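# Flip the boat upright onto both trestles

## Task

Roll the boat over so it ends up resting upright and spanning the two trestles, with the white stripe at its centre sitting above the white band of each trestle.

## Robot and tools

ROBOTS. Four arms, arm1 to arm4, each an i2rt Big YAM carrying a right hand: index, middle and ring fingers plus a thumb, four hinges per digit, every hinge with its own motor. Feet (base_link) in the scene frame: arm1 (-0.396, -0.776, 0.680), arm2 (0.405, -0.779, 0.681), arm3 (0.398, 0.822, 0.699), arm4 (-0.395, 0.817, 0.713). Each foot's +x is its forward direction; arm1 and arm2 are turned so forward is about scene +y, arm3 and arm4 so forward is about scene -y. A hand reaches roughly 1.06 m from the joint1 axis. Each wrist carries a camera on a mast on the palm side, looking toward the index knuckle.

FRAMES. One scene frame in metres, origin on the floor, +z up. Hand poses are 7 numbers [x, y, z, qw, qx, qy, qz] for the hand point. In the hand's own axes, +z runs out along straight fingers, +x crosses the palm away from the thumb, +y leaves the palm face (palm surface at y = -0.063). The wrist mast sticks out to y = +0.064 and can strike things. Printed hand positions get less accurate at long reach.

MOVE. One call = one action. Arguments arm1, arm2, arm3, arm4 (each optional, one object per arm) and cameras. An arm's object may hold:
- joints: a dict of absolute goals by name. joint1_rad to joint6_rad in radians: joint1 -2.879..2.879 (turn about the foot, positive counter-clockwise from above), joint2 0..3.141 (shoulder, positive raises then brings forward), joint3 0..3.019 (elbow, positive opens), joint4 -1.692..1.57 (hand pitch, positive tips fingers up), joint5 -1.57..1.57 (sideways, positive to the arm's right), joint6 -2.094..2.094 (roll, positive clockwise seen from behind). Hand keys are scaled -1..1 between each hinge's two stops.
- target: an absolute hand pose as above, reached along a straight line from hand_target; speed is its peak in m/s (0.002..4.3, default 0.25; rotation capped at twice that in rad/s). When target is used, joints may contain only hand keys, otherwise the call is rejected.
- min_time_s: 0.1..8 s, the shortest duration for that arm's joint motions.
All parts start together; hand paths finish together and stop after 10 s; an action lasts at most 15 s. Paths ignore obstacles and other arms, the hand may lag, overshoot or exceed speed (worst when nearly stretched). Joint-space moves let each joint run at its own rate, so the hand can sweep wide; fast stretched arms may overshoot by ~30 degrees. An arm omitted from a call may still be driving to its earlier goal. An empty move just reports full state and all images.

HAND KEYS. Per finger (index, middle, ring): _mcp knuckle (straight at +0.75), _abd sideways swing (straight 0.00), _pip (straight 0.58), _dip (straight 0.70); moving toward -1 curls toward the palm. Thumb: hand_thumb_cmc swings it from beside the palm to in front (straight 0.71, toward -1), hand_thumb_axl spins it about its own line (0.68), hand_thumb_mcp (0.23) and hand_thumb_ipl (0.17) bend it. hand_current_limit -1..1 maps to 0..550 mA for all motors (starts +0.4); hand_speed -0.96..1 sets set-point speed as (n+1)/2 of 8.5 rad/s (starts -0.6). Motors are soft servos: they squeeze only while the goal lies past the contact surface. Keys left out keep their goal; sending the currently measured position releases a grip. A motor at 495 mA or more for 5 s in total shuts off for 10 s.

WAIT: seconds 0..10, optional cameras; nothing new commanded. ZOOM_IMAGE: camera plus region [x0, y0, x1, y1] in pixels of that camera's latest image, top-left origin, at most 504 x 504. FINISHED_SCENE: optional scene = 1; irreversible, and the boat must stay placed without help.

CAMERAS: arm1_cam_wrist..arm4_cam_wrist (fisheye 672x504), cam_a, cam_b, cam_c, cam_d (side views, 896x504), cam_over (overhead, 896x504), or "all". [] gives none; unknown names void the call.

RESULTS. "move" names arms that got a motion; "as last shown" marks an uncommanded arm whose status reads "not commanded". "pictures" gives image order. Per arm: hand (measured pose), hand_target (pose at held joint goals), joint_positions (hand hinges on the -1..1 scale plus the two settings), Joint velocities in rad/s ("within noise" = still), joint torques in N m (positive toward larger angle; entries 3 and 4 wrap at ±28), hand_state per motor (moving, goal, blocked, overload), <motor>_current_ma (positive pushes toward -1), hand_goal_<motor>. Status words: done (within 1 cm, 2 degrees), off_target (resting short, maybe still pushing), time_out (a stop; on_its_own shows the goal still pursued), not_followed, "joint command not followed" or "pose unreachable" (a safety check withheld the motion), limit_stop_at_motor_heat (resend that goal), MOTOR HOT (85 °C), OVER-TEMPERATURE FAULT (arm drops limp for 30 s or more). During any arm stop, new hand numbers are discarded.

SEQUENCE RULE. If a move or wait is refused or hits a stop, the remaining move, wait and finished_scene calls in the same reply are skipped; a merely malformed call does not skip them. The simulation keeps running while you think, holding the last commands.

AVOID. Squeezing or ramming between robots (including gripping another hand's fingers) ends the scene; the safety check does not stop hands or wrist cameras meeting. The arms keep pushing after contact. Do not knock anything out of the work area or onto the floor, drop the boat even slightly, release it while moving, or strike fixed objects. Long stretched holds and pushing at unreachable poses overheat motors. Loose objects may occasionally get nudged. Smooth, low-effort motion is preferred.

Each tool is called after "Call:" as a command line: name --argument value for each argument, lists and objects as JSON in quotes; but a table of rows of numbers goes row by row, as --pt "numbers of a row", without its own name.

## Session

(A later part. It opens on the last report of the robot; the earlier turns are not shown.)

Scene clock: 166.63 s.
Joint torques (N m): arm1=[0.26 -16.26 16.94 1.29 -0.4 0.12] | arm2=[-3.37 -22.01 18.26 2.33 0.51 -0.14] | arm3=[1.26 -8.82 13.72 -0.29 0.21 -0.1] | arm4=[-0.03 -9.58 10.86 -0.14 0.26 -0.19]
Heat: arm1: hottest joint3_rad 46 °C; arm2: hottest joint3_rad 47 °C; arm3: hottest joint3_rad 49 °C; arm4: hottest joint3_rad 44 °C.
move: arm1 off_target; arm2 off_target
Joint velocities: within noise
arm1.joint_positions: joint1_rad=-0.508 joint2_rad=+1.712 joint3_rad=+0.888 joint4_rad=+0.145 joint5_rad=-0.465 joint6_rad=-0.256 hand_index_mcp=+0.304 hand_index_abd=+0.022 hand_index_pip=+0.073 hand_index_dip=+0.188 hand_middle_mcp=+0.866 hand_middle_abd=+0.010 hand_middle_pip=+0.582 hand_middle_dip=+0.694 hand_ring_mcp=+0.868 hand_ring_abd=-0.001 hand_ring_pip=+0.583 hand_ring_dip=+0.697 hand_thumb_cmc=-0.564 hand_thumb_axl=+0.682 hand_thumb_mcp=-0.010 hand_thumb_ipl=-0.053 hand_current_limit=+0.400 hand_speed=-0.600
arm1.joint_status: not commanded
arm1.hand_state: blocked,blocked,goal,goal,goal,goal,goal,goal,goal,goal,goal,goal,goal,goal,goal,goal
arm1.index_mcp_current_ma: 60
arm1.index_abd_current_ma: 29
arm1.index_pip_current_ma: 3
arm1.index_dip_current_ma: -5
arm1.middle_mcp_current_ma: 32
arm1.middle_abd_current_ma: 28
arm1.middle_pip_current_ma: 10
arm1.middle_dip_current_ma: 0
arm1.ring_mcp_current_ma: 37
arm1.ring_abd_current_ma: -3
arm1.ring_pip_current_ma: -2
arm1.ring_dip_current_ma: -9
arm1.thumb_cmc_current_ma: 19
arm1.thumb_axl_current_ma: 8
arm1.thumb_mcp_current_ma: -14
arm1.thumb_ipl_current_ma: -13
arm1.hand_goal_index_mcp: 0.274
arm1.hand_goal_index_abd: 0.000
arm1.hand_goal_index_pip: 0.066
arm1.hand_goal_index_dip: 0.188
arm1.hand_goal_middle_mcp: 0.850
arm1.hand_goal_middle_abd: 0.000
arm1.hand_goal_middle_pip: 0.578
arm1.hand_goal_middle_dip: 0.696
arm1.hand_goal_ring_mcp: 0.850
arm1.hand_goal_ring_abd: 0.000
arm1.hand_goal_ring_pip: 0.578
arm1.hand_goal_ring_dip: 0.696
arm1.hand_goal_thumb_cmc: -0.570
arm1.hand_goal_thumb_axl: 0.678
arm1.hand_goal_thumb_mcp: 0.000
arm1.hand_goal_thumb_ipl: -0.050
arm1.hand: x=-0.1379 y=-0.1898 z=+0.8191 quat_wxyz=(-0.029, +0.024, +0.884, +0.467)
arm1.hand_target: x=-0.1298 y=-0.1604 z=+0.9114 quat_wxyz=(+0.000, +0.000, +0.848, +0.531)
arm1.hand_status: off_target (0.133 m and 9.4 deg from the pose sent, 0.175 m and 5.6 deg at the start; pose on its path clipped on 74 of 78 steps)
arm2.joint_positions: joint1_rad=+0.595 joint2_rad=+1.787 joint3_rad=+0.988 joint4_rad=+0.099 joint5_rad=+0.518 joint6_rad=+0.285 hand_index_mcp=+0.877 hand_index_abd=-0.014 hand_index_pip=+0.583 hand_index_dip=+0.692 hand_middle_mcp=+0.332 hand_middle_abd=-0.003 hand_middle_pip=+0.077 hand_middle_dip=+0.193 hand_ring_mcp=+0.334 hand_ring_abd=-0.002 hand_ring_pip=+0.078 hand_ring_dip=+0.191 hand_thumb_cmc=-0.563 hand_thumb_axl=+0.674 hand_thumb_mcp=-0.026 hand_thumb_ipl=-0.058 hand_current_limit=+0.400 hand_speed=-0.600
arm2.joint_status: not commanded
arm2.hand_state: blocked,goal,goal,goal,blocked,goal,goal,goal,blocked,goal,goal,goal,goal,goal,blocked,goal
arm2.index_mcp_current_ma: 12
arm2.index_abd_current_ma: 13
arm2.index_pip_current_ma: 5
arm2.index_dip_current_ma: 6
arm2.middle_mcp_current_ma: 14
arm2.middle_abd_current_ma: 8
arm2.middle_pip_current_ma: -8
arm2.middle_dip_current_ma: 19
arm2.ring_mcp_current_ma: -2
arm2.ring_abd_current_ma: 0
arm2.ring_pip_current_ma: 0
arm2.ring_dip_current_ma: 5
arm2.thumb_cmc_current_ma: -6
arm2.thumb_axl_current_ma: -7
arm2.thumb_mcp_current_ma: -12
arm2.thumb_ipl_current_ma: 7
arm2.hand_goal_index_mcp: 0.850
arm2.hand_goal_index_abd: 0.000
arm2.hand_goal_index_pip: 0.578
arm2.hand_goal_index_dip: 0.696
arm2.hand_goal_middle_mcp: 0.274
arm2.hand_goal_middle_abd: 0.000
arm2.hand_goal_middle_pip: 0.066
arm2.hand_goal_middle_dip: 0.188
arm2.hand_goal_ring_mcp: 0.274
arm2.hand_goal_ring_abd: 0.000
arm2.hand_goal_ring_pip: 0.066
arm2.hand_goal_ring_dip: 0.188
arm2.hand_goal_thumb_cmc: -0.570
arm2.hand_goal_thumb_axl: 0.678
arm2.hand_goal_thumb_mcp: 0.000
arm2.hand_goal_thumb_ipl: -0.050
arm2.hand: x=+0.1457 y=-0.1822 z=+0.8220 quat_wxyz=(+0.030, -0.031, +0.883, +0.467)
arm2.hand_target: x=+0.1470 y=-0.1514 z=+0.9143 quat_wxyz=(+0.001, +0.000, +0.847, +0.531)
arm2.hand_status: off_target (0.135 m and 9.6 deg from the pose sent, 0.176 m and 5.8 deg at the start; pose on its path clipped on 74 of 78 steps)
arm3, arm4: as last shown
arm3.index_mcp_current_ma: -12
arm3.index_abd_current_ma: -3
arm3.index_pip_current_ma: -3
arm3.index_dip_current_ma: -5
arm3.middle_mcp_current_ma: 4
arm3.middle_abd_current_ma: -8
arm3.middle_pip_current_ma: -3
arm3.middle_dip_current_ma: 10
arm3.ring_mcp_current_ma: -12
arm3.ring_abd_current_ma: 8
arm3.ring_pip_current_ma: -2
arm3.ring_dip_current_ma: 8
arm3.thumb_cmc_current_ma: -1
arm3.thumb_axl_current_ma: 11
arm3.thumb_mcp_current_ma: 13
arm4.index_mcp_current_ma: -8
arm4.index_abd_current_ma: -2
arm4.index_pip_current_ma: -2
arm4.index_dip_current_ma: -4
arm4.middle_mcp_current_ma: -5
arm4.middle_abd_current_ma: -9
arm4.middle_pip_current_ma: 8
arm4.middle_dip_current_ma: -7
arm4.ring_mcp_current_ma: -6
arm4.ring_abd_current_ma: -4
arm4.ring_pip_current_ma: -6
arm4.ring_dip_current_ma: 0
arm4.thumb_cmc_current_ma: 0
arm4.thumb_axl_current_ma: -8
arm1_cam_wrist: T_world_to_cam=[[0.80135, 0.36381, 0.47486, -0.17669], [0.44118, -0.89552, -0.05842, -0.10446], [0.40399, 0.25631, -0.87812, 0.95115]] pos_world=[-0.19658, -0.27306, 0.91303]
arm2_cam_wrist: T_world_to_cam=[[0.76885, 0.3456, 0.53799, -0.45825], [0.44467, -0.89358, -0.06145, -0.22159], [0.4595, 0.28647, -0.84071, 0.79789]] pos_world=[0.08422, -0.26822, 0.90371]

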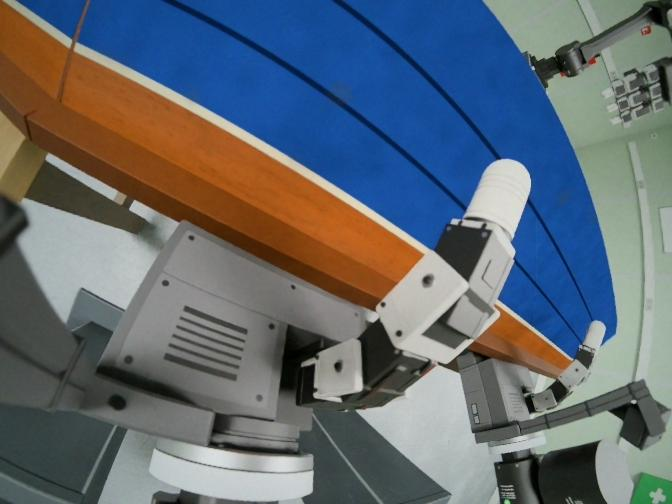

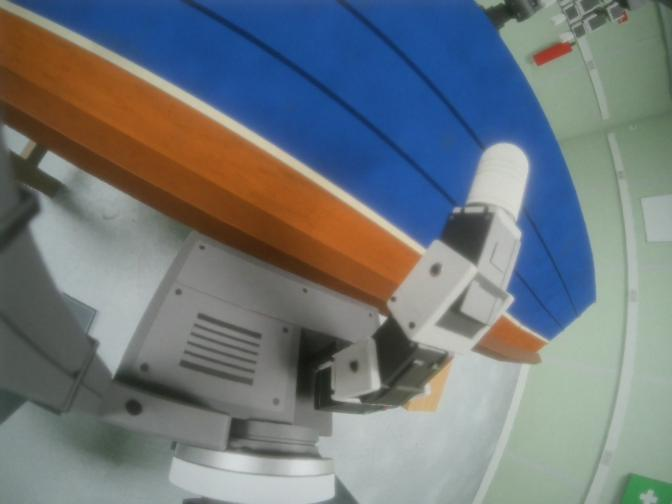

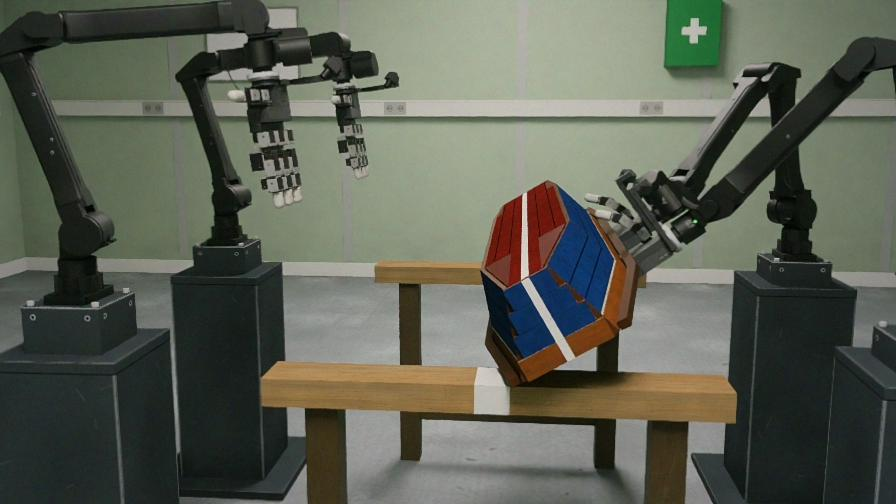

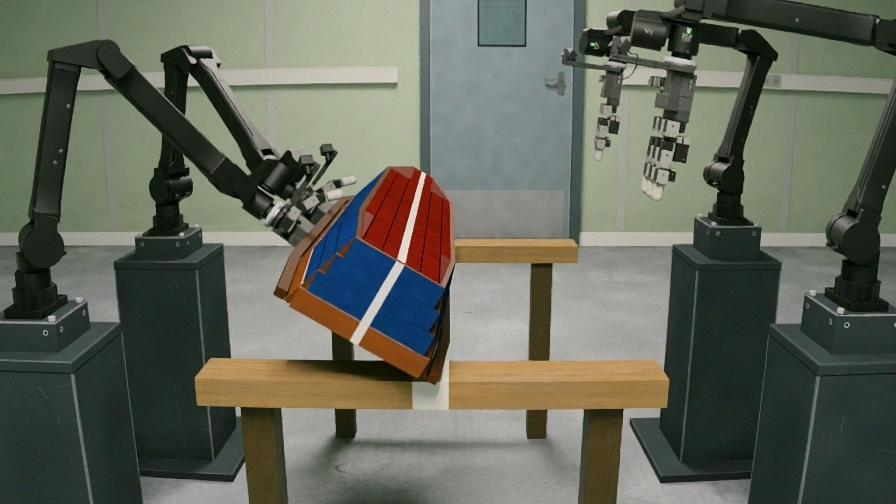

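Call:
move --arm1 '{"target": [-0.12, -0.10, 0.94, 0, 0, 0.8788, 0.4772], "speed": 0.3}' --arm2 '{"target": [0.14, -0.092, 0.944, 0, 0, 0.8788, 0.4772], "speed": 0.3}' --arm3 '{"target": [0.33, 0.15, 0.89, 0, 1, 0, 0], "speed": 0.25}' --arm4 '{"target": [-0.33, 0.15, 0.89, 0, 1, 0, 0], "speed": 0.25}' --cameras '["arm1_cam_wrist", "arm2_cam_wrist", "cam_a", "cam_b", "cam_over"]'

Scene clock: 173.53 s.
Joint torques (N m): arm1=[-0.73 -13.8 16.76 0.95 -0.31 -0.09] | arm2=[-2.37 -19.31 18.76 1.89 0.6 0.12] | arm3=[0.21 -17.2 13.23 -0.23 0.25 0.15] | arm4=[-1.14 -19.72 10.37 -0.44 -0.21 -0.24]
Heat: arm1: hottest joint3_rad 48 °C; arm2: hottest joint3_rad 49 °C; arm3: hottest joint3_rad 49 °C; arm4: hottest joint3_rad 44 °C.
move: arm1 off_target; arm2 off_target; arm3 off_target; arm4 off_target
Joint velocities: within noise
arm1.joint_positions: joint1_rad=-0.454 joint2_rad=+1.706 joint3_rad=+1.160 joint4_rad=-0.169 joint5_rad=-0.399 joint6_rad=-0.261 hand_index_mcp=+0.357 hand_index_abd=-0.015 hand_index_pip=+0.104 hand_index_dip=+0.195 hand_middle_mcp=+0.866 hand_middle_abd=+0.010 hand_middle_pip=+0.582 hand_middle_dip=+0.694 hand_ring_mcp=+0.875 hand_ring_abd=-0.001 hand_ring_pip=+0.583 hand_ring_dip=+0.697 hand_thumb_cmc=-0.565 hand_thumb_axl=+0.682 hand_thumb_mcp=-0.010 hand_thumb_ipl=-0.053 hand_current_limit=+0.400 hand_speed=-0.600
arm1.joint_status: not commanded
arm1.hand_state: blocked,goal,blocked,goal,goal,goal,goal,goal,blocked,goal,goal,goal,goal,goal,goal,goal
arm1.index_mcp_current_ma: 196
arm1.index_abd_current_ma: -5
arm1.index_pip_current_ma: 83
arm1.index_dip_current_ma: -15
arm1.middle_mcp_current_ma: 31
arm1.middle_abd_current_ma: 14
arm1.middle_pip_current_ma: 4
arm1.middle_dip_current_ma: 7
arm1.ring_mcp_current_ma: 71
arm1.ring_abd_current_ma: 2
arm1.ring_pip_current_ma: -1
arm1.ring_dip_current_ma: 6
arm1.thumb_cmc_current_ma: 20
arm1.thumb_axl_current_ma: 21
arm1.thumb_mcp_current_ma: -23
arm1.thumb_ipl_current_ma: 3
arm1.hand_goal_index_mcp: 0.274
arm1.hand_goal_index_abd: 0.000
arm1.hand_goal_index_pip: 0.066
arm1.hand_goal_index_dip: 0.188
arm1.hand_goal_middle_mcp: 0.850
arm1.hand_goal_middle_abd: 0.000
arm1.hand_goal_middle_pip: 0.578
arm1.hand_goal_middle_dip: 0.696
arm1.hand_goal_ring_mcp: 0.850
arm1.hand_goal_ring_abd: 0.000
arm1.hand_goal_ring_pip: 0.578
arm1.hand_goal_ring_dip: 0.696
arm1.hand_goal_thumb_cmc: -0.570
arm1.hand_goal_thumb_axl: 0.678
arm1.hand_goal_thumb_mcp: 0.000
arm1.hand_goal_thumb_ipl: -0.050
arm1.hand: x=-0.1312 y=-0.1232 z=+0.8900 quat_wxyz=(-0.020, +0.016, +0.896, +0.443)
arm1.hand_target: x=-0.1214 y=-0.1048 z=+0.9402 quat_wxyz=(-0.001, +0.002, +0.879, +0.477)
arm1.hand_status: off_target (0.056 m and 5.2 deg from the pose sent, 0.152 m and 4.5 deg at the start; pose on its path clipped on 30 of 59 steps)
arm2.joint_positions: joint1_rad=+0.539 joint2_rad=+1.774 joint3_rad=+1.248 joint4_rad=-0.219 joint5_rad=+0.439 joint6_rad=+0.290 hand_index_mcp=+0.877 hand_index_abd=-0.011 hand_index_pip=+0.583 hand_index_dip=+0.692 hand_middle_mcp=+0.368 hand_middle_abd=-0.012 hand_middle_pip=+0.101 hand_middle_dip=+0.202 hand_ring_mcp=+0.369 hand_ring_abd=-0.013 hand_ring_pip=+0.102 hand_ring_dip=+0.197 hand_thumb_cmc=-0.561 hand_thumb_axl=+0.677 hand_thumb_mcp=-0.026 hand_thumb_ipl=-0.058 hand_current_limit=+0.400 hand_speed=-0.600
arm2.joint_status: not commanded
arm2.hand_state: blocked,goal,goal,goal,blocked,goal,blocked,goal,blocked,goal,blocked,goal,goal,goal,blocked,goal
arm2.index_mcp_current_ma: -5
arm2.index_abd_current_ma: 15
arm2.index_pip_current_ma: -1
arm2.index_dip_current_ma: 21
arm2.middle_mcp_current_ma: 49
arm2.middle_abd_current_ma: 2
arm2.middle_pip_current_ma: 4
arm2.middle_dip_current_ma: 13
arm2.ring_mcp_current_ma: 32
arm2.ring_abd_current_ma: 0
arm2.ring_pip_current_ma: 13
arm2.ring_dip_current_ma: 13
arm2.thumb_cmc_current_ma: -7
arm2.thumb_axl_current_ma: -1
arm2.thumb_mcp_current_ma: 6
arm2.thumb_ipl_current_ma: -12
arm2.hand_goal_index_mcp: 0.850
arm2.hand_goal_index_abd: 0.000
arm2.hand_goal_index_pip: 0.578
arm2.hand_goal_index_dip: 0.696
arm2.hand_goal_middle_mcp: 0.274
arm2.hand_goal_middle_abd: 0.000
arm2.hand_goal_middle_pip: 0.066
arm2.hand_goal_middle_dip: 0.188
arm2.hand_goal_ring_mcp: 0.274
arm2.hand_goal_ring_abd: 0.000
arm2.hand_goal_ring_pip: 0.066
arm2.hand_goal_ring_dip: 0.188
arm2.hand_goal_thumb_cmc: -0.570
arm2.hand_goal_thumb_axl: 0.678
arm2.hand_goal_thumb_mcp: 0.000
arm2.hand_goal_thumb_ipl: -0.050
arm2.hand: x=+0.1386 y=-0.1204 z=+0.8903 quat_wxyz=(+0.019, -0.027, +0.898, +0.439)
arm2.hand_target: x=+0.1424 y=-0.0975 z=+0.9441 quat_wxyz=(+0.000, -0.001, +0.879, +0.477)
arm2.hand_status: off_target (0.061 m and 6.3 deg from the pose sent, 0.152 m and 5.1 deg at the start; pose on its path clipped on 31 of 59 steps)
arm3.joint_positions: joint1_rad=-0.093 joint2_rad=+1.916 joint3_rad=+1.772 joint4_rad=-1.487 joint5_rad=-0.008 joint6_rad=-0.096 hand_index_mcp=+0.753 hand_index_abd=-0.002 hand_index_pip=+0.569 hand_index_dip=+0.696 hand_middle_mcp=+0.749 hand_middle_abd=-0.003 hand_middle_pip=+0.571 hand_middle_dip=+0.696 hand_ring_mcp=+0.750 hand_ring_abd=-0.003 hand_ring_pip=+0.572 hand_ring_dip=+0.696 hand_thumb_cmc=+0.710 hand_thumb_axl=+0.677 hand_thumb_mcp=+0.220 hand_thumb_ipl=+0.168 hand_current_limit=+0.400 hand_speed=-0.600
arm3.joint_status: not commanded
arm3.hand_state: goal,goal,goal,goal,goal,goal,goal,goal,goal,goal,goal,goal,goal,goal,goal,goal
arm3.index_mcp_current_ma: -13
arm3.index_abd_current_ma: -6
arm3.index_pip_current_ma: -6
arm3.index_dip_current_ma: -6
arm3.middle_mcp_current_ma: -2
arm3.middle_abd_current_ma: -10
arm3.middle_pip_current_ma: 0
arm3.middle_dip_current_ma: 7
arm3.ring_mcp_current_ma: -5
arm3.ring_abd_current_ma: 3
arm3.ring_pip_current_ma: -1
arm3.ring_dip_current_ma: 9
arm3.thumb_cmc_current_ma: -1
arm3.thumb_axl_current_ma: 9
arm3.thumb_mcp_current_ma: 8
arm3.thumb_ipl_current_ma: -6
arm3.hand_goal_index_mcp: 0.754
arm3.hand_goal_index_abd: 0.000
arm3.hand_goal_index_pip: 0.576
arm3.hand_goal_index_dip: 0.696
arm3.hand_goal_middle_mcp: 0.754
arm3.hand_goal_middle_abd: 0.000
arm3.hand_goal_middle_pip: 0.576
arm3.hand_goal_middle_dip: 0.696
arm3.hand_goal_ring_mcp: 0.754
arm3.hand_goal_ring_abd: 0.000
arm3.hand_goal_ring_pip: 0.576
arm3.hand_goal_ring_dip: 0.696
arm3.hand_goal_thumb_cmc: 0.714
arm3.hand_goal_thumb_axl: 0.678
arm3.hand_goal_thumb_mcp: 0.226
arm3.hand_goal_thumb_ipl: 0.168
arm3.hand: x=+0.3265 y=+0.1634 z=+0.8627 quat_wxyz=(-0.024, +1.000, +0.004, +0.006)
arm3.hand_target: x=+0.3311 y=+0.1511 z=+0.8901 quat_wxyz=(+0.000, +1.000, +0.004, +0.000)
arm3.hand_status: off_target (0.031 m and 2.9 deg from the pose sent, 0.246 m and 8.2 deg at the start)
arm4.joint_positions: joint1_rad=+0.137 joint2_rad=+1.910 joint3_rad=+1.742 joint4_rad=-1.448 joint5_rad=+0.006 joint6_rad=+0.162 hand_index_mcp=+0.749 hand_index_abd=+0.001 hand_index_pip=+0.570 hand_index_dip=+0.696 hand_middle_mcp=+0.749 hand_middle_abd=+0.001 hand_middle_pip=+0.573 hand_middle_dip=+0.696 hand_ring_mcp=+0.748 hand_ring_abd=+0.001 hand_ring_pip=+0.573 hand_ring_dip=+0.696 hand_thumb_cmc=+0.708 hand_thumb_axl=+0.677 hand_thumb_mcp=+0.222 hand_thumb_ipl=+0.168 hand_current_limit=+0.400 hand_speed=-0.600
arm4.joint_status: not commanded
arm4.hand_state: goal,goal,goal,goal,goal,goal,goal,goal,goal,goal,goal,goal,goal,goal,goal,goal
arm4.index_mcp_current_ma: -8
arm4.index_abd_current_ma: -2
arm4.index_pip_current_ma: 0
arm4.index_dip_current_ma: -2
arm4.middle_mcp_current_ma: -7
arm4.middle_abd_current_ma: -12
arm4.middle_pip_current_ma: 6
arm4.middle_dip_current_ma: -9
arm4.ring_mcp_current_ma: -9
arm4.ring_abd_current_ma: -8
arm4.ring_pip_current_ma: -6
arm4.ring_dip_current_ma: -3
arm4.thumb_cmc_current_ma: 0
arm4.thumb_axl_current_ma: -7
arm4.thumb_mcp_current_ma: 0
arm4.thumb_ipl_current_ma: 7
arm4.hand_goal_index_mcp: 0.754
arm4.hand_goal_index_abd: 0.000
arm4.hand_goal_index_pip: 0.576
arm4.hand_goal_index_dip: 0.696
arm4.hand_goal_middle_mcp: 0.754
arm4.hand_goal_middle_abd: 0.000
arm4.hand_goal_middle_pip: 0.576
arm4.hand_goal_middle_dip: 0.696
arm4.hand_goal_ring_mcp: 0.754
arm4.hand_goal_ring_abd: 0.000
arm4.hand_goal_ring_pip: 0.576
arm4.hand_goal_ring_dip: 0.696
arm4.hand_goal_thumb_cmc: 0.714
arm4.hand_goal_thumb_axl: 0.678
arm4.hand_goal_thumb_mcp: 0.226
arm4.hand_goal_thumb_ipl: 0.168
arm4.hand: x=-0.3291 y=+0.1617 z=+0.8616 quat_wxyz=(-0.023, +1.000, -0.003, -0.007)
arm4.hand_target: x=-0.3299 y=+0.1510 z=+0.8902 quat_wxyz=(+0.001, +1.000, +0.003, -0.001)
arm4.hand_status: off_target (0.031 m and 2.8 deg from the pose sent, 0.245 m and 7.7 deg at the start)
arm1_cam_wrist: T_world_to_cam=[[0.788, 0.39401, 0.47308, -0.2364], [0.44778, -0.89414, -0.00118, -0.0935], [0.42254, 0.21277, -0.88102, 0.99331]] pos_world=[-0.19156, -0.2018, 0.98685]
arm2_cam_wrist: T_world_to_cam=[[0.78025, 0.38022, 0.49663, -0.47136], [0.44454, -0.89567, -0.01269, -0.20272], [0.43999, 0.23067, -0.86787, 0.86108]] pos_world=[0.07903, -0.20098, 0.97882]

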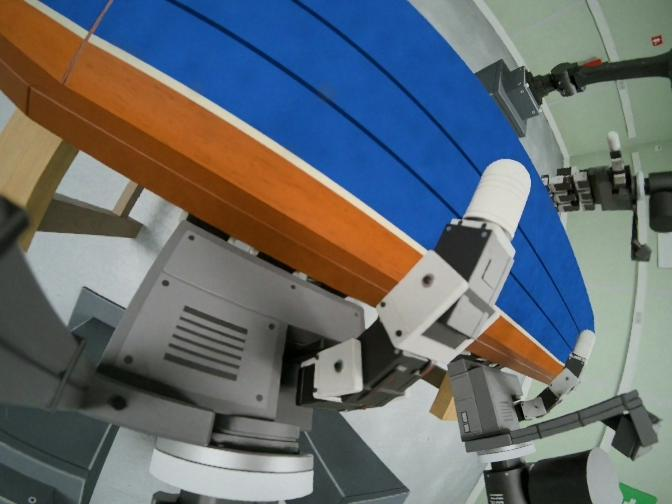

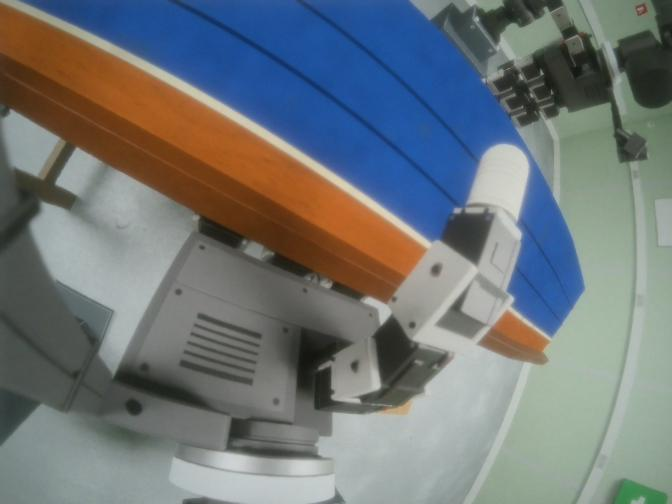

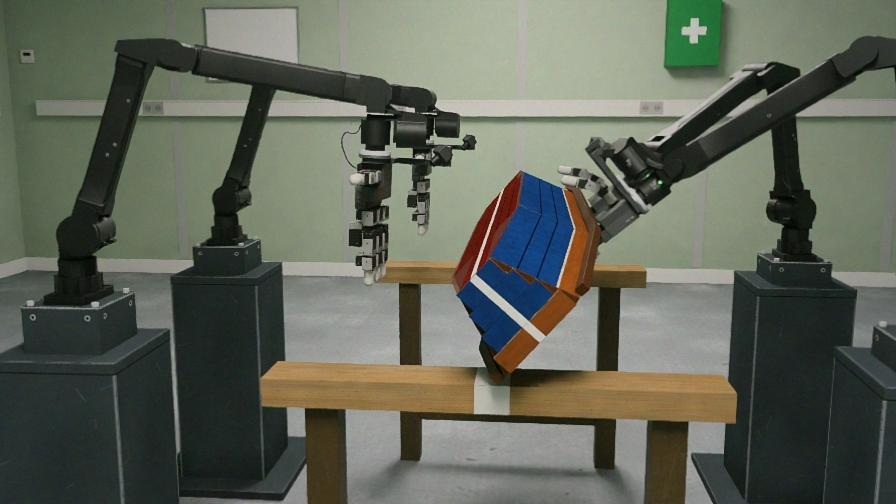

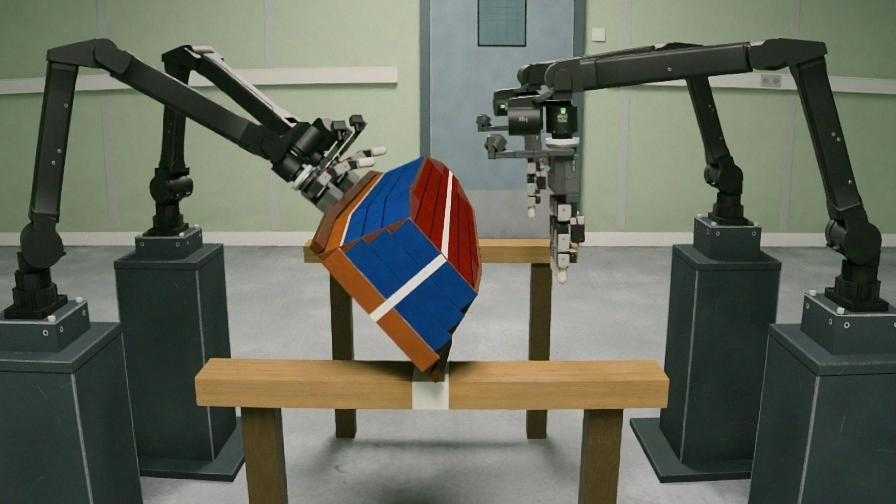

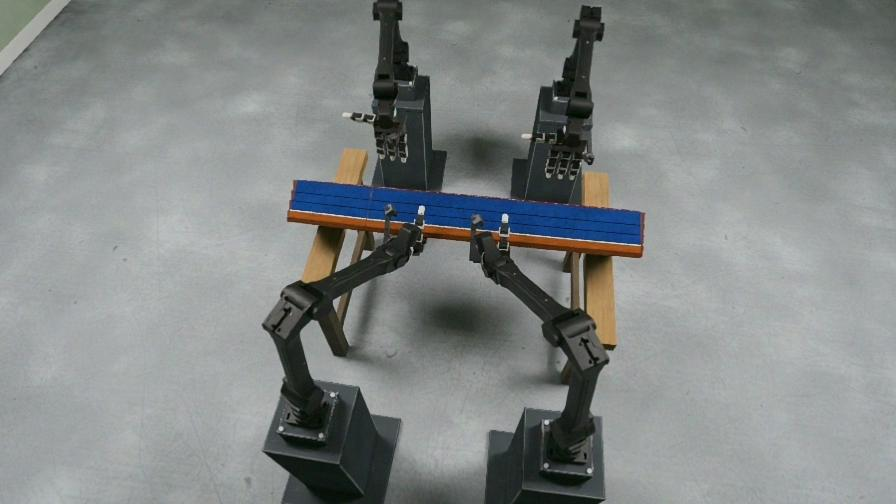

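Call:
move --arm3 '{"target": [0.33, 0.08, 0.87, 0, 1, 0, 0], "speed": 0.15}' --arm4 '{"target": [-0.33, 0.073, 0.87, 0, 1, 0, 0], "speed": 0.15}' --arm1 '{"target": [-0.12, -0.047, 0.943, 0, 0, 0.9063, 0.4226], "speed": 0.06}' --arm2 '{"target": [0.14, -0.041, 0.949, 0, 0, 0.9063, 0.4226], "speed": 0.06}' --cameras '["arm1_cam_wrist", "arm2_cam_wrist", "cam_a", "cam_b", "cam_over"]'

Scene clock: 177.50 s.
Joint torques (N m): arm1=[-0.44 -15.27 15.98 0.5 -0.05 -0.13] | arm2=[-1.73 -20.48 18.28 1.43 0.21 0.28] | arm3=[0.56 -18.02 13.35 -0.88 0.31 0.12] | arm4=[-0.91 -21.19 10.58 -0.46 -0.24 -0.23]
Heat: arm1: hottest joint3_rad 48 °C; arm2: hottest joint3_rad 50 °C; arm3: hottest joint3_rad 49 °C; arm4: hottest joint3_rad 44 °C.
move: arm1 off_target; arm2 off_target; arm3 off_target; arm4 off_target
Joint velocities: within noise
arm1.joint_positions: joint1_rad=-0.413 joint2_rad=+1.809 joint3_rad=+1.420 joint4_rad=-0.407 joint5_rad=-0.337 joint6_rad=-0.281 hand_index_mcp=+0.344 hand_index_abd=-0.015 hand_index_pip=+0.110 hand_index_dip=+0.211 hand_middle_mcp=+0.866 hand_middle_abd=+0.010 hand_middle_pip=+0.582 hand_middle_dip=+0.694 hand_ring_mcp=+0.873 hand_ring_abd=-0.001 hand_ring_pip=+0.583 hand_ring_dip=+0.697 hand_thumb_cmc=-0.565 hand_thumb_axl=+0.682 hand_thumb_mcp=-0.010 hand_thumb_ipl=-0.053 hand_current_limit=+0.400 hand_speed=-0.600
arm1.joint_status: not commanded
arm1.hand_state: blocked,goal,blocked,blocked,goal,goal,goal,goal,blocked,goal,goal,goal,goal,goal,goal,goal
arm1.index_mcp_current_ma: 170
arm1.index_abd_current_ma: -3
arm1.index_pip_current_ma: 101
arm1.index_dip_current_ma: 47
arm1.middle_mcp_current_ma: 35
arm1.middle_abd_current_ma: 4
arm1.middle_pip_current_ma: 5
arm1.middle_dip_current_ma: 7
arm1.ring_mcp_current_ma: 54
arm1.ring_abd_current_ma: 3
arm1.ring_pip_current_ma: 7
arm1.ring_dip_current_ma: -2
arm1.thumb_cmc_current_ma: 16
arm1.thumb_axl_current_ma: 17
arm1.thumb_mcp_current_ma: -39
arm1.thumb_ipl_current_ma: -9
arm1.hand_goal_index_mcp: 0.274
arm1.hand_goal_index_abd: 0.000
arm1.hand_goal_index_pip: 0.066
arm1.hand_goal_index_dip: 0.188
arm1.hand_goal_middle_mcp: 0.850
arm1.hand_goal_middle_abd: 0.000
arm1.hand_goal_middle_pip: 0.578
arm1.hand_goal_middle_dip: 0.696
arm1.hand_goal_ring_mcp: 0.850
arm1.hand_goal_ring_abd: 0.000
arm1.hand_goal_ring_pip: 0.578
arm1.hand_goal_ring_dip: 0.696
arm1.hand_goal_thumb_cmc: -0.570
arm1.hand_goal_thumb_axl: 0.678
arm1.hand_goal_thumb_mcp: 0.000
arm1.hand_goal_thumb_ipl: -0.050
arm1.hand: x=-0.1253 y=-0.0636 z=+0.9090 quat_wxyz=(-0.013, +0.009, +0.915, +0.403)
arm1.hand_target: x=-0.1217 y=-0.0494 z=+0.9437 quat_wxyz=(+0.002, -0.003, +0.906, +0.423)
arm1.hand_status: off_target (0.038 m and 3.1 deg from the pose sent, 0.093 m and 4.0 deg at the start)
arm2.joint_positions: joint1_rad=+0.488 joint2_rad=+1.868 joint3_rad=+1.510 joint4_rad=-0.466 joint5_rad=+0.375 joint6_rad=+0.284 hand_index_mcp=+0.877 hand_index_abd=-0.011 hand_index_pip=+0.583 hand_index_dip=+0.692 hand_middle_mcp=+0.370 hand_middle_abd=-0.011 hand_middle_pip=+0.118 hand_middle_dip=+0.214 hand_ring_mcp=+0.375 hand_ring_abd=-0.010 hand_ring_pip=+0.111 hand_ring_dip=+0.204 hand_thumb_cmc=-0.562 hand_thumb_axl=+0.677 hand_thumb_mcp=-0.026 hand_thumb_ipl=-0.058 hand_current_limit=+0.400 hand_speed=-0.600
arm2.joint_status: not commanded
arm2.hand_state: blocked,goal,goal,goal,blocked,goal,blocked,blocked,blocked,goal,blocked,goal,goal,goal,blocked,goal
arm2.index_mcp_current_ma: 17
arm2.index_abd_current_ma: 30
arm2.index_pip_current_ma: -3
arm2.index_dip_current_ma: 20
arm2.middle_mcp_current_ma: 30
arm2.middle_abd_current_ma: 3
arm2.middle_pip_current_ma: 15
arm2.middle_dip_current_ma: 17
arm2.ring_mcp_current_ma: 39
arm2.ring_abd_current_ma: 10
arm2.ring_pip_current_ma: 4
arm2.ring_dip_current_ma: 12
arm2.thumb_cmc_current_ma: 6
arm2.thumb_axl_current_ma: -6
arm2.thumb_mcp_current_ma: -27
arm2.thumb_ipl_current_ma: 2
arm2.hand_goal_index_mcp: 0.850
arm2.hand_goal_index_abd: 0.000
arm2.hand_goal_index_pip: 0.578
arm2.hand_goal_index_dip: 0.696
arm2.hand_goal_middle_mcp: 0.274
arm2.hand_goal_middle_abd: 0.000
arm2.hand_goal_middle_pip: 0.066
arm2.hand_goal_middle_dip: 0.188
arm2.hand_goal_ring_mcp: 0.274
arm2.hand_goal_ring_abd: 0.000
arm2.hand_goal_ring_pip: 0.066
arm2.hand_goal_ring_dip: 0.188
arm2.hand_goal_thumb_cmc: -0.570
arm2.hand_goal_thumb_axl: 0.678
arm2.hand_goal_thumb_mcp: 0.000
arm2.hand_goal_thumb_ipl: -0.050
arm2.hand: x=+0.1370 y=-0.0613 z=+0.9124 quat_wxyz=(+0.020, -0.029, +0.917, +0.397)
arm2.hand_target: x=+0.1409 y=-0.0439 z=+0.9493 quat_wxyz=(+0.002, -0.004, +0.906, +0.423)
arm2.hand_status: off_target (0.042 m and 5.1 deg from the pose sent, 0.099 m and 4.3 deg at the start)
arm3.joint_positions: joint1_rad=-0.086 joint2_rad=+2.118 joint3_rad=+2.065 joint4_rad=-1.548 joint5_rad=-0.006 joint6_rad=-0.079 hand_index_mcp=+0.753 hand_index_abd=-0.002 hand_index_pip=+0.569 hand_index_dip=+0.696 hand_middle_mcp=+0.749 hand_middle_abd=-0.003 hand_middle_pip=+0.571 hand_middle_dip=+0.696 hand_ring_mcp=+0.750 hand_ring_abd=-0.003 hand_ring_pip=+0.572 hand_ring_dip=+0.696 hand_thumb_cmc=+0.710 hand_thumb_axl=+0.677 hand_thumb_mcp=+0.220 hand_thumb_ipl=+0.168 hand_current_limit=+0.400 hand_speed=-0.600
arm3.joint_status: not commanded
arm3.hand_state: goal,goal,goal,goal,goal,goal,goal,goal,goal,goal,goal,goal,goal,goal,goal,goal
arm3.index_mcp_current_ma: -11
arm3.index_abd_current_ma: -6
arm3.index_pip_current_ma: -5
arm3.index_dip_current_ma: -5
arm3.middle_mcp_current_ma: 0
arm3.middle_abd_current_ma: -7
arm3.middle_pip_current_ma: 1
arm3.middle_dip_current_ma: 3
arm3.ring_mcp_current_ma: -11
arm3.ring_abd_current_ma: 6
arm3.ring_pip_current_ma: -4
arm3.ring_dip_current_ma: 12
arm3.thumb_cmc_current_ma: -2
arm3.thumb_axl_current_ma: 10
arm3.thumb_mcp_current_ma: 11
arm3.thumb_ipl_current_ma: -3
arm3.hand_goal_index_mcp: 0.754
arm3.hand_goal_index_abd: 0.000
arm3.hand_goal_index_pip: 0.576
arm3.hand_goal_index_dip: 0.696
arm3.hand_goal_middle_mcp: 0.754
arm3.hand_goal_middle_abd: 0.000
arm3.hand_goal_middle_pip: 0.576
arm3.hand_goal_middle_dip: 0.696
arm3.hand_goal_ring_mcp: 0.754
arm3.hand_goal_ring_abd: 0.000
arm3.hand_goal_ring_pip: 0.576
arm3.hand_goal_ring_dip: 0.696
arm3.hand_goal_thumb_cmc: 0.714
arm3.hand_goal_thumb_axl: 0.678
arm3.hand_goal_thumb_mcp: 0.226
arm3.hand_goal_thumb_ipl: 0.168
arm3.hand: x=+0.3237 y=+0.0898 z=+0.8542 quat_wxyz=(-0.010, +1.000, -0.001, +0.003)
arm3.hand_target: x=+0.3297 y=+0.0807 z=+0.8698 quat_wxyz=(+0.001, +1.000, +0.000, +0.000)
arm3.hand_status: off_target (0.020 m and 1.3 deg from the pose sent, 0.084 m and 2.9 deg at the start)
arm4.joint_positions: joint1_rad=+0.124 joint2_rad=+2.130 joint3_rad=+2.065 joint4_rad=-1.531 joint5_rad=+0.004 joint6_rad=+0.150 hand_index_mcp=+0.749 hand_index_abd=+0.001 hand_index_pip=+0.570 hand_index_dip=+0.696 hand_middle_mcp=+0.749 hand_middle_abd=+0.001 hand_middle_pip=+0.573 hand_middle_dip=+0.696 hand_ring_mcp=+0.748 hand_ring_abd=+0.001 hand_ring_pip=+0.573 hand_ring_dip=+0.696 hand_thumb_cmc=+0.708 hand_thumb_axl=+0.677 hand_thumb_mcp=+0.222 hand_thumb_ipl=+0.168 hand_current_limit=+0.400 hand_speed=-0.600
arm4.joint_status: not commanded
arm4.hand_state: goal,goal,goal,goal,goal,goal,goal,goal,goal,goal,goal,goal,goal,goal,goal,goal
arm4.index_mcp_current_ma: -11
arm4.index_abd_current_ma: -4
arm4.index_pip_current_ma: 3
arm4.index_dip_current_ma: -4
arm4.middle_mcp_current_ma: -6
arm4.middle_abd_current_ma: -10
arm4.middle_pip_current_ma: 8
arm4.middle_dip_current_ma: -8
arm4.ring_mcp_current_ma: -6
arm4.ring_abd_current_ma: -10
arm4.ring_pip_current_ma: -7
arm4.ring_dip_current_ma: -7
arm4.thumb_cmc_current_ma: 2
arm4.thumb_axl_current_ma: -9
arm4.thumb_mcp_current_ma: 2
arm4.thumb_ipl_current_ma: 4
arm4.hand_goal_index_mcp: 0.754
arm4.hand_goal_index_abd: 0.000
arm4.hand_goal_index_pip: 0.576
arm4.hand_goal_index_dip: 0.696
arm4.hand_goal_middle_mcp: 0.754
arm4.hand_goal_middle_abd: 0.000
arm4.hand_goal_middle_pip: 0.576
arm4.hand_goal_middle_dip: 0.696
arm4.hand_goal_ring_mcp: 0.754
arm4.hand_goal_ring_abd: 0.000
arm4.hand_goal_ring_pip: 0.576
arm4.hand_goal_ring_dip: 0.696
arm4.hand_goal_thumb_cmc: 0.714
arm4.hand_goal_thumb_axl: 0.678
arm4.hand_goal_thumb_mcp: 0.226
arm4.hand_goal_thumb_ipl: 0.168
arm4.hand: x=-0.3255 y=+0.0833 z=+0.8527 quat_wxyz=(-0.013, +1.000, -0.003, -0.005)
arm4.hand_target: x=-0.3298 y=+0.0734 z=+0.8705 quat_wxyz=(+0.002, +1.000, +0.000, +0.000)
arm4.hand_status: off_target (0.021 m and 1.6 deg from the pose sent, 0.089 m and 2.8 deg at the start)
arm1_cam_wrist: T_world_to_cam=[[0.77645, 0.442, 0.44918, -0.25011], [0.45451, -0.88651, 0.08668, -0.12133], [0.43652, 0.13685, -0.88923, 0.99924]] pos_world=[-0.18684, -0.13376, 1.01141]
arm2_cam_wrist: T_world_to_cam=[[0.77856, 0.42296, 0.46364, -0.47068], [0.44346, -0.89352, 0.07045, -0.22428], [0.44407, 0.15075, -0.88322, 0.8759]] pos_world=[0.07695, -0.13337, 1.00764]

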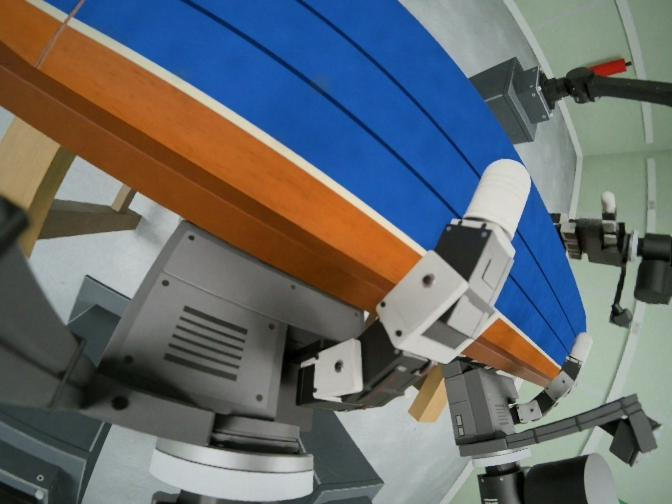

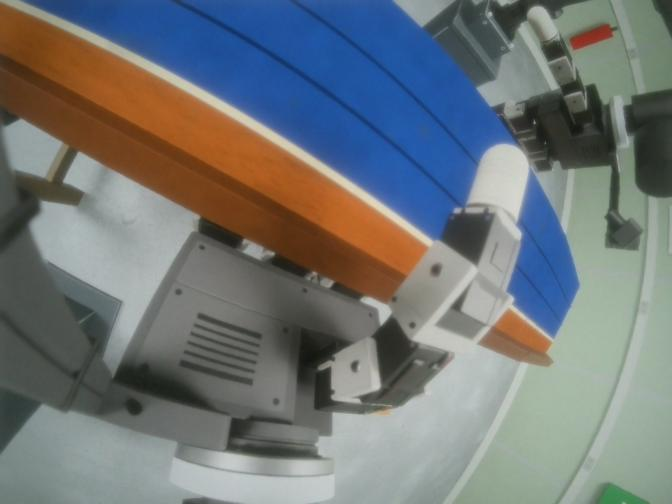

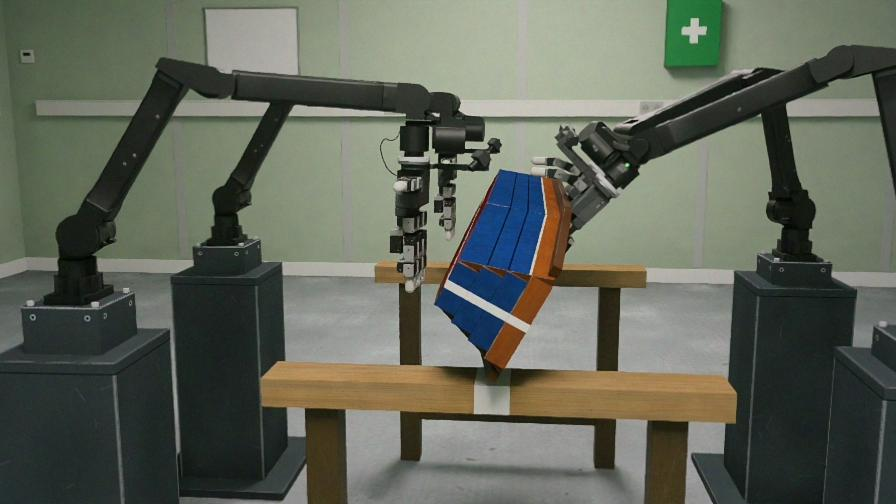

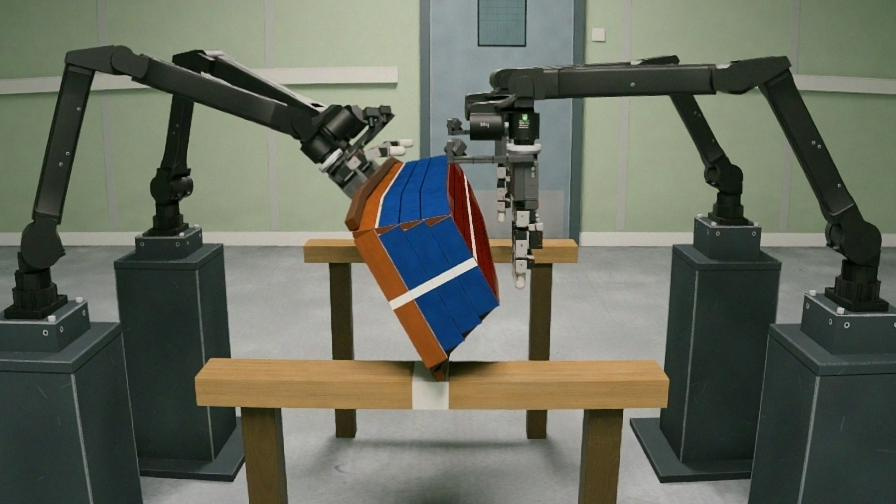

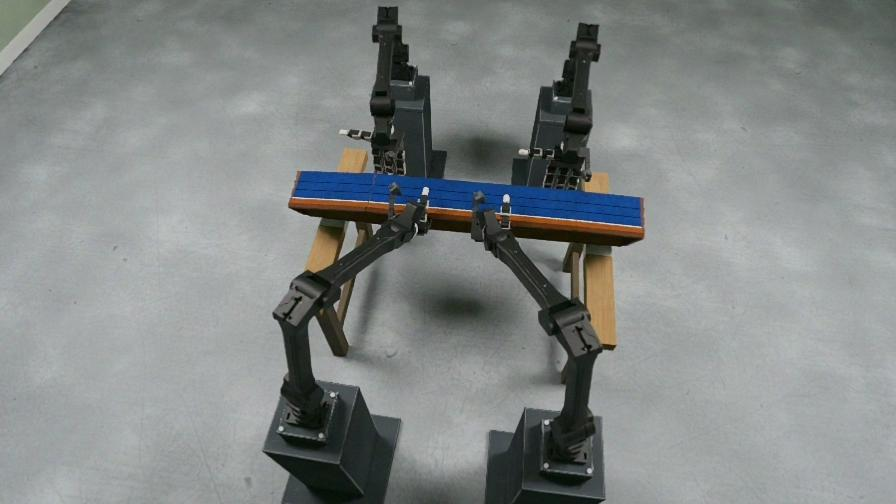

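Call:
move --arm1 '{"target": [-0.12, -0.002, 0.932, 0, 0, 0.9397, 0.3420], "speed": 0.06, "joints": {"hand_thumb_mcp": -0.281, "hand_thumb_ipl": -0.319}}' --arm2 '{"target": [0.14, 0.005, 0.938, 0, 0, 0.9397, 0.3420], "speed": 0.06, "joints": {"hand_thumb_mcp": -0.281, "hand_thumb_ipl": -0.319}}' --cameras '["arm1_cam_wrist", "arm2_cam_wrist", "arm4_cam_wrist", "cam_a", "cam_b", "cam_over"]'

Scene clock: 184.97 s.
Joint torques (N m): arm1=[-0.67 -16.56 14.74 -0.08 0.04 -0.08] | arm2=[-1.49 -22.24 17.11 0.75 0.08 0.28] | arm3=[1.2 -18.14 13.49 -0.81 0.26 0.13] | arm4=[-1.14 -21.07 10.47 -0.54 -0.17 -0.17]
Heat: arm1: hottest joint3_rad 47 °C; arm2: hottest joint3_rad 51 °C; arm3: hottest joint3_rad 49 °C; arm4: hottest joint3_rad 43 °C.
move: arm1 off_target; arm2 off_target
Joint velocities: within noise
arm1.joint_positions: joint1_rad=-0.374 joint2_rad=+1.940 joint3_rad=+1.728 joint4_rad=-0.708 joint5_rad=-0.262 joint6_rad=-0.304 hand_index_mcp=+0.359 hand_index_abd=-0.004 hand_index_pip=+0.129 hand_index_dip=+0.221 hand_middle_mcp=+0.866 hand_middle_abd=+0.010 hand_middle_pip=+0.582 hand_middle_dip=+0.695 hand_ring_mcp=+0.870 hand_ring_abd=-0.001 hand_ring_pip=+0.583 hand_ring_dip=+0.697 hand_thumb_cmc=-0.569 hand_thumb_axl=+0.682 hand_thumb_mcp=-0.222 hand_thumb_ipl=-0.274 hand_current_limit=+0.400 hand_speed=-0.600
arm1.joint_status: hand_thumb_mcp off_target (ended at -0.222, target -0.281); hand_thumb_ipl off_target (ended at -0.274, target -0.319)
arm1.hand_state: blocked,goal,blocked,blocked,goal,goal,goal,goal,goal,goal,goal,goal,goal,goal,blocked,blocked
arm1.index_mcp_current_ma: 195
arm1.index_abd_current_ma: -3
arm1.index_pip_current_ma: 122
arm1.index_dip_current_ma: 70
arm1.middle_mcp_current_ma: 40
arm1.middle_abd_current_ma: 25
arm1.middle_pip_current_ma: 2
arm1.middle_dip_current_ma: 3
arm1.ring_mcp_current_ma: 47
arm1.ring_abd_current_ma: -3
arm1.ring_pip_current_ma: 1
arm1.ring_dip_current_ma: -2
arm1.thumb_cmc_current_ma: 7
arm1.thumb_axl_current_ma: 7
arm1.thumb_mcp_current_ma: 160
arm1.thumb_ipl_current_ma: 125
arm1.hand_goal_index_mcp: 0.274
arm1.hand_goal_index_abd: 0.000
arm1.hand_goal_index_pip: 0.066
arm1.hand_goal_index_dip: 0.188
arm1.hand_goal_middle_mcp: 0.850
arm1.hand_goal_middle_abd: 0.000
arm1.hand_goal_middle_pip: 0.578
arm1.hand_goal_middle_dip: 0.696
arm1.hand_goal_ring_mcp: 0.850
arm1.hand_goal_ring_abd: 0.000
arm1.hand_goal_ring_pip: 0.578
arm1.hand_goal_ring_dip: 0.696
arm1.hand_goal_thumb_cmc: -0.570
arm1.hand_goal_thumb_axl: 0.678
arm1.hand_goal_thumb_mcp: -0.280
arm1.hand_goal_thumb_ipl: -0.318
arm1.hand: x=-0.1240 y=-0.0100 z=+0.9194 quat_wxyz=(-0.006, +0.004, +0.941, +0.339)
arm1.hand_target: x=-0.1202 y=-0.0028 z=+0.9321 quat_wxyz=(+0.000, +0.000, +0.939, +0.343)
arm1.hand_status: off_target (0.015 m and 0.9 deg from the pose sent, 0.066 m and 7.7 deg at the start)
arm2.joint_positions: joint1_rad=+0.443 joint2_rad=+2.009 joint3_rad=+1.839 joint4_rad=-0.776 joint5_rad=+0.292 joint6_rad=+0.314 hand_index_mcp=+0.877 hand_index_abd=-0.012 hand_index_pip=+0.583 hand_index_dip=+0.692 hand_middle_mcp=+0.376 hand_middle_abd=-0.012 hand_middle_pip=+0.130 hand_middle_dip=+0.228 hand_ring_mcp=+0.384 hand_ring_abd=-0.010 hand_ring_pip=+0.127 hand_ring_dip=+0.220 hand_thumb_cmc=-0.567 hand_thumb_axl=+0.678 hand_thumb_mcp=-0.225 hand_thumb_ipl=-0.288 hand_current_limit=+0.400 hand_speed=-0.600
arm2.joint_status: hand_thumb_mcp off_target (ended at -0.225, target -0.281); hand_thumb_ipl off_target (ended at -0.288, target -0.319)
arm2.hand_state: blocked,goal,goal,goal,blocked,goal,blocked,blocked,blocked,goal,blocked,blocked,goal,goal,blocked,blocked
arm2.index_mcp_current_ma: -3
arm2.index_abd_current_ma: 7
arm2.index_pip_current_ma: -11
arm2.index_dip_current_ma: 10
arm2.middle_mcp_current_ma: 30
arm2.middle_abd_current_ma: 11
arm2.middle_pip_current_ma: 2
arm2.middle_dip_current_ma: 18
arm2.ring_mcp_current_ma: 32
arm2.ring_abd_current_ma: -10
arm2.ring_pip_current_ma: 17
arm2.ring_dip_current_ma: 22
arm2.thumb_cmc_current_ma: -4
arm2.thumb_axl_current_ma: 11
arm2.thumb_mcp_current_ma: 10
arm2.thumb_ipl_current_ma: 18
arm2.hand_goal_index_mcp: 0.850
arm2.hand_goal_index_abd: 0.000
arm2.hand_goal_index_pip: 0.578
arm2.hand_goal_index_dip: 0.696
arm2.hand_goal_middle_mcp: 0.274
arm2.hand_goal_middle_abd: 0.000
arm2.hand_goal_middle_pip: 0.066
arm2.hand_goal_middle_dip: 0.188
arm2.hand_goal_ring_mcp: 0.274
arm2.hand_goal_ring_abd: 0.000
arm2.hand_goal_ring_pip: 0.066
arm2.hand_goal_ring_dip: 0.188
arm2.hand_goal_thumb_cmc: -0.570
arm2.hand_goal_thumb_axl: 0.678
arm2.hand_goal_thumb_mcp: -0.280
arm2.hand_goal_thumb_ipl: -0.318
arm2.hand: x=+0.1371 y=-0.0061 z=+0.9222 quat_wxyz=(+0.011, -0.019, +0.942, +0.333)
arm2.hand_target: x=+0.1402 y=+0.0038 z=+0.9381 quat_wxyz=(-0.001, -0.001, +0.939, +0.343)
arm2.hand_status: off_target (0.020 m and 2.7 deg from the pose sent, 0.071 m and 7.9 deg at the start)
arm3, arm4: as last shown
arm3.index_mcp_current_ma: -7
arm3.index_abd_current_ma: -5
arm3.index_pip_current_ma: -7
arm3.index_dip_current_ma: -4
arm3.middle_abd_current_ma: -6
arm3.middle_pip_current_ma: -5
arm3.middle_dip_current_ma: 7
arm3.ring_mcp_current_ma: -7
arm3.ring_abd_current_ma: 9
arm3.ring_pip_current_ma: -3
arm3.ring_dip_current_ma: 6
arm3.thumb_cmc_current_ma: -3
arm3.thumb_axl_current_ma: 6
arm3.thumb_mcp_current_ma: 6
arm3.thumb_ipl_current_ma: 1
arm3.hand_target: x=+0.3297 y=+0.0806 z=+0.8699 quat_wxyz=(+0.001, +1.000, +0.000, +0.000)
arm4.joint_positions: joint1_rad=+0.122 joint2_rad=+2.130 joint3_rad=+2.065 joint4_rad=-1.531 joint5_rad=+0.004 joint6_rad=+0.150 hand_index_mcp=+0.749 hand_index_abd=+0.001 hand_index_pip=+0.570 hand_index_dip=+0.696 hand_middle_mcp=+0.749 hand_middle_abd=+0.001 hand_middle_pip=+0.573 hand_middle_dip=+0.696 hand_ring_mcp=+0.748 hand_ring_abd=+0.001 hand_ring_pip=+0.573 hand_ring_dip=+0.696 hand_thumb_cmc=+0.708 hand_thumb_axl=+0.677 hand_thumb_mcp=+0.222 hand_thumb_ipl=+0.168 hand_current_limit=+0.400 hand_speed=-0.600
arm4.index_mcp_current_ma: -12
arm4.index_abd_current_ma: -6
arm4.index_pip_current_ma: 2
arm4.index_dip_current_ma: -7
arm4.middle_abd_current_ma: -9
arm4.middle_pip_current_ma: 10
arm4.middle_dip_current_ma: -10
arm4.ring_mcp_current_ma: -8
arm4.ring_abd_current_ma: -7
arm4.ring_pip_current_ma: -4
arm4.ring_dip_current_ma: 2
arm4.thumb_cmc_current_ma: 0
arm4.thumb_axl_current_ma: -10
arm4.thumb_mcp_current_ma: 1
arm4.thumb_ipl_current_ma: 9
arm4.hand: x=-0.3266 y=+0.0832 z=+0.8527 quat_wxyz=(-0.013, +1.000, -0.004, -0.005)
arm4.hand_target: x=-0.3300 y=+0.0734 z=+0.8705 quat_wxyz=(+0.002, +1.000, +0.000, +0.000)
arm1_cam_wrist: T_world_to_cam=[[0.76595, 0.50516, 0.39765, -0.23281], [0.45798, -0.86283, 0.21395, -0.19162], [0.45119, 0.01825, -0.89224, 1.00404]] pos_world=[-0.18693, -0.06604, 1.02942]
arm2_cam_wrist: T_world_to_cam=[[0.79406, 0.4705, 0.38483, -0.42777], [0.43395, -0.88214, 0.18308, -0.27828], [0.42561, 0.02162, -0.90465, 0.8977]] pos_world=[0.07836, -0.06362, 1.02767]
arm4_cam_wrist: T_world_to_cam=[[-0.78413, -0.62059, 0.0032, -0.1736], [-0.40361, 0.51387, 0.75699, -0.86944], [-0.47142, 0.59229, -0.65341, 0.47789]] pos_world=[-0.26174, 0.05599, 0.97097]

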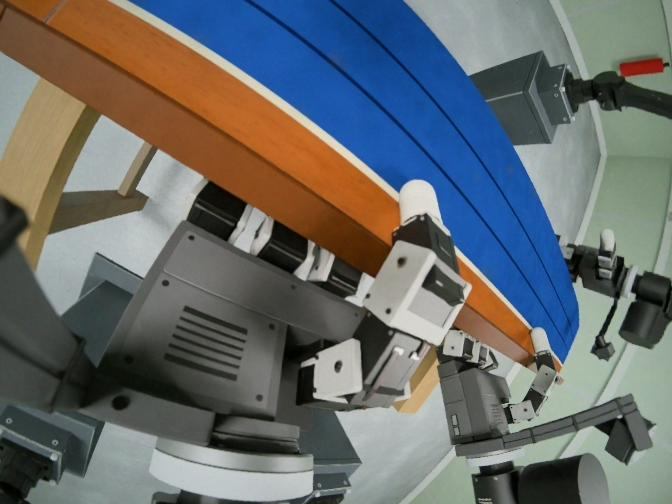

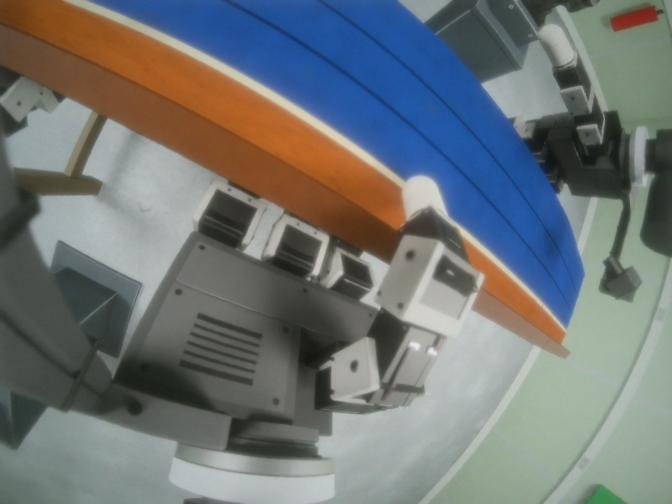

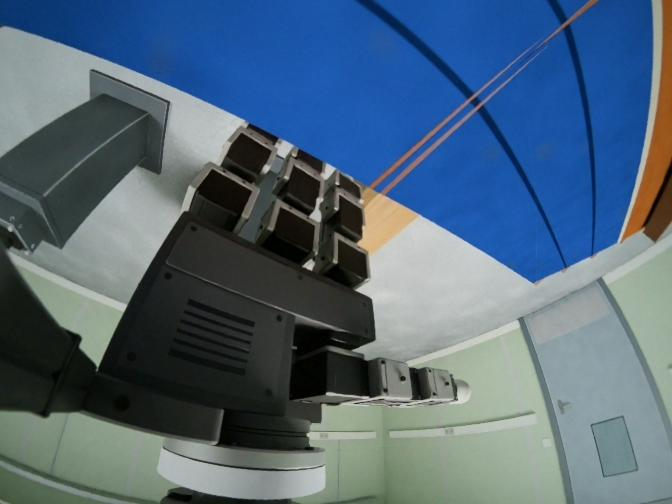

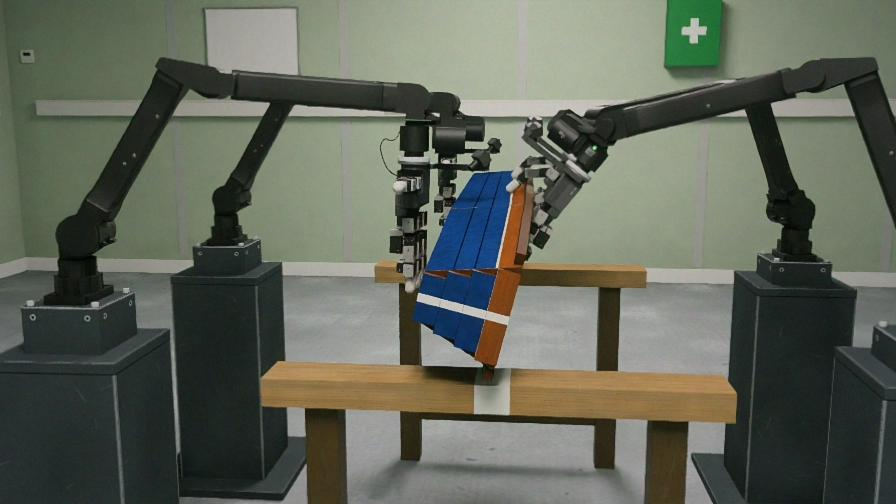

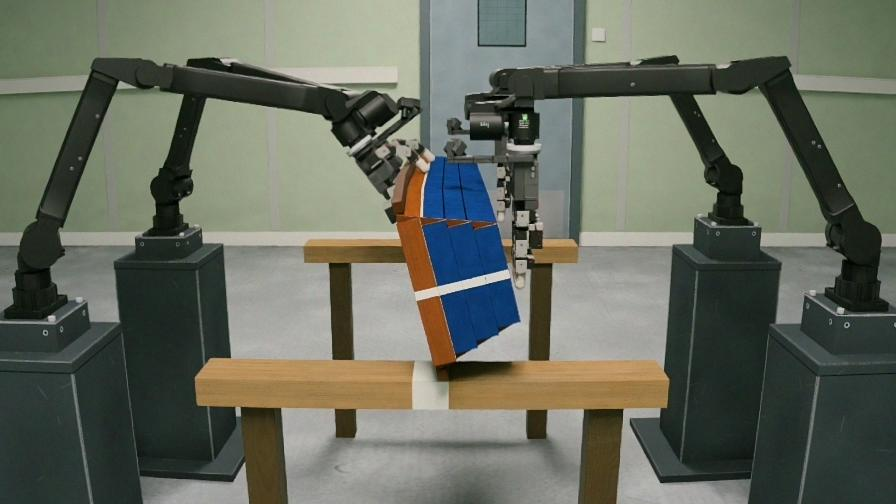

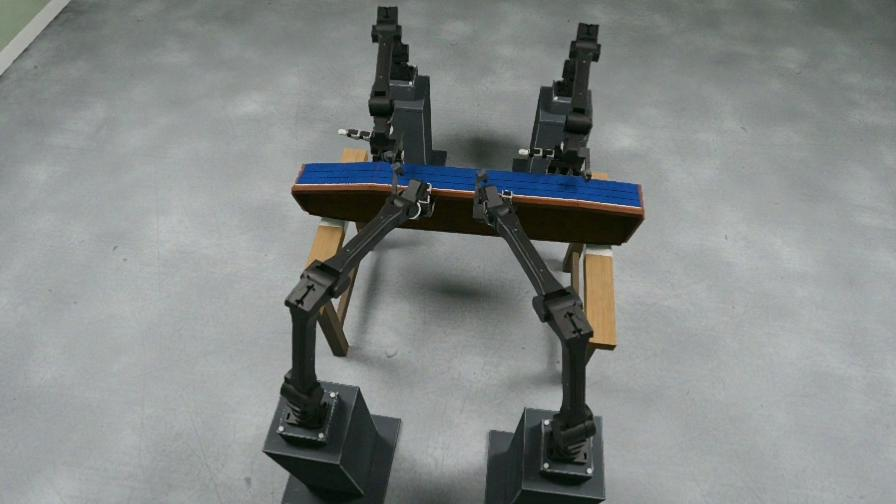

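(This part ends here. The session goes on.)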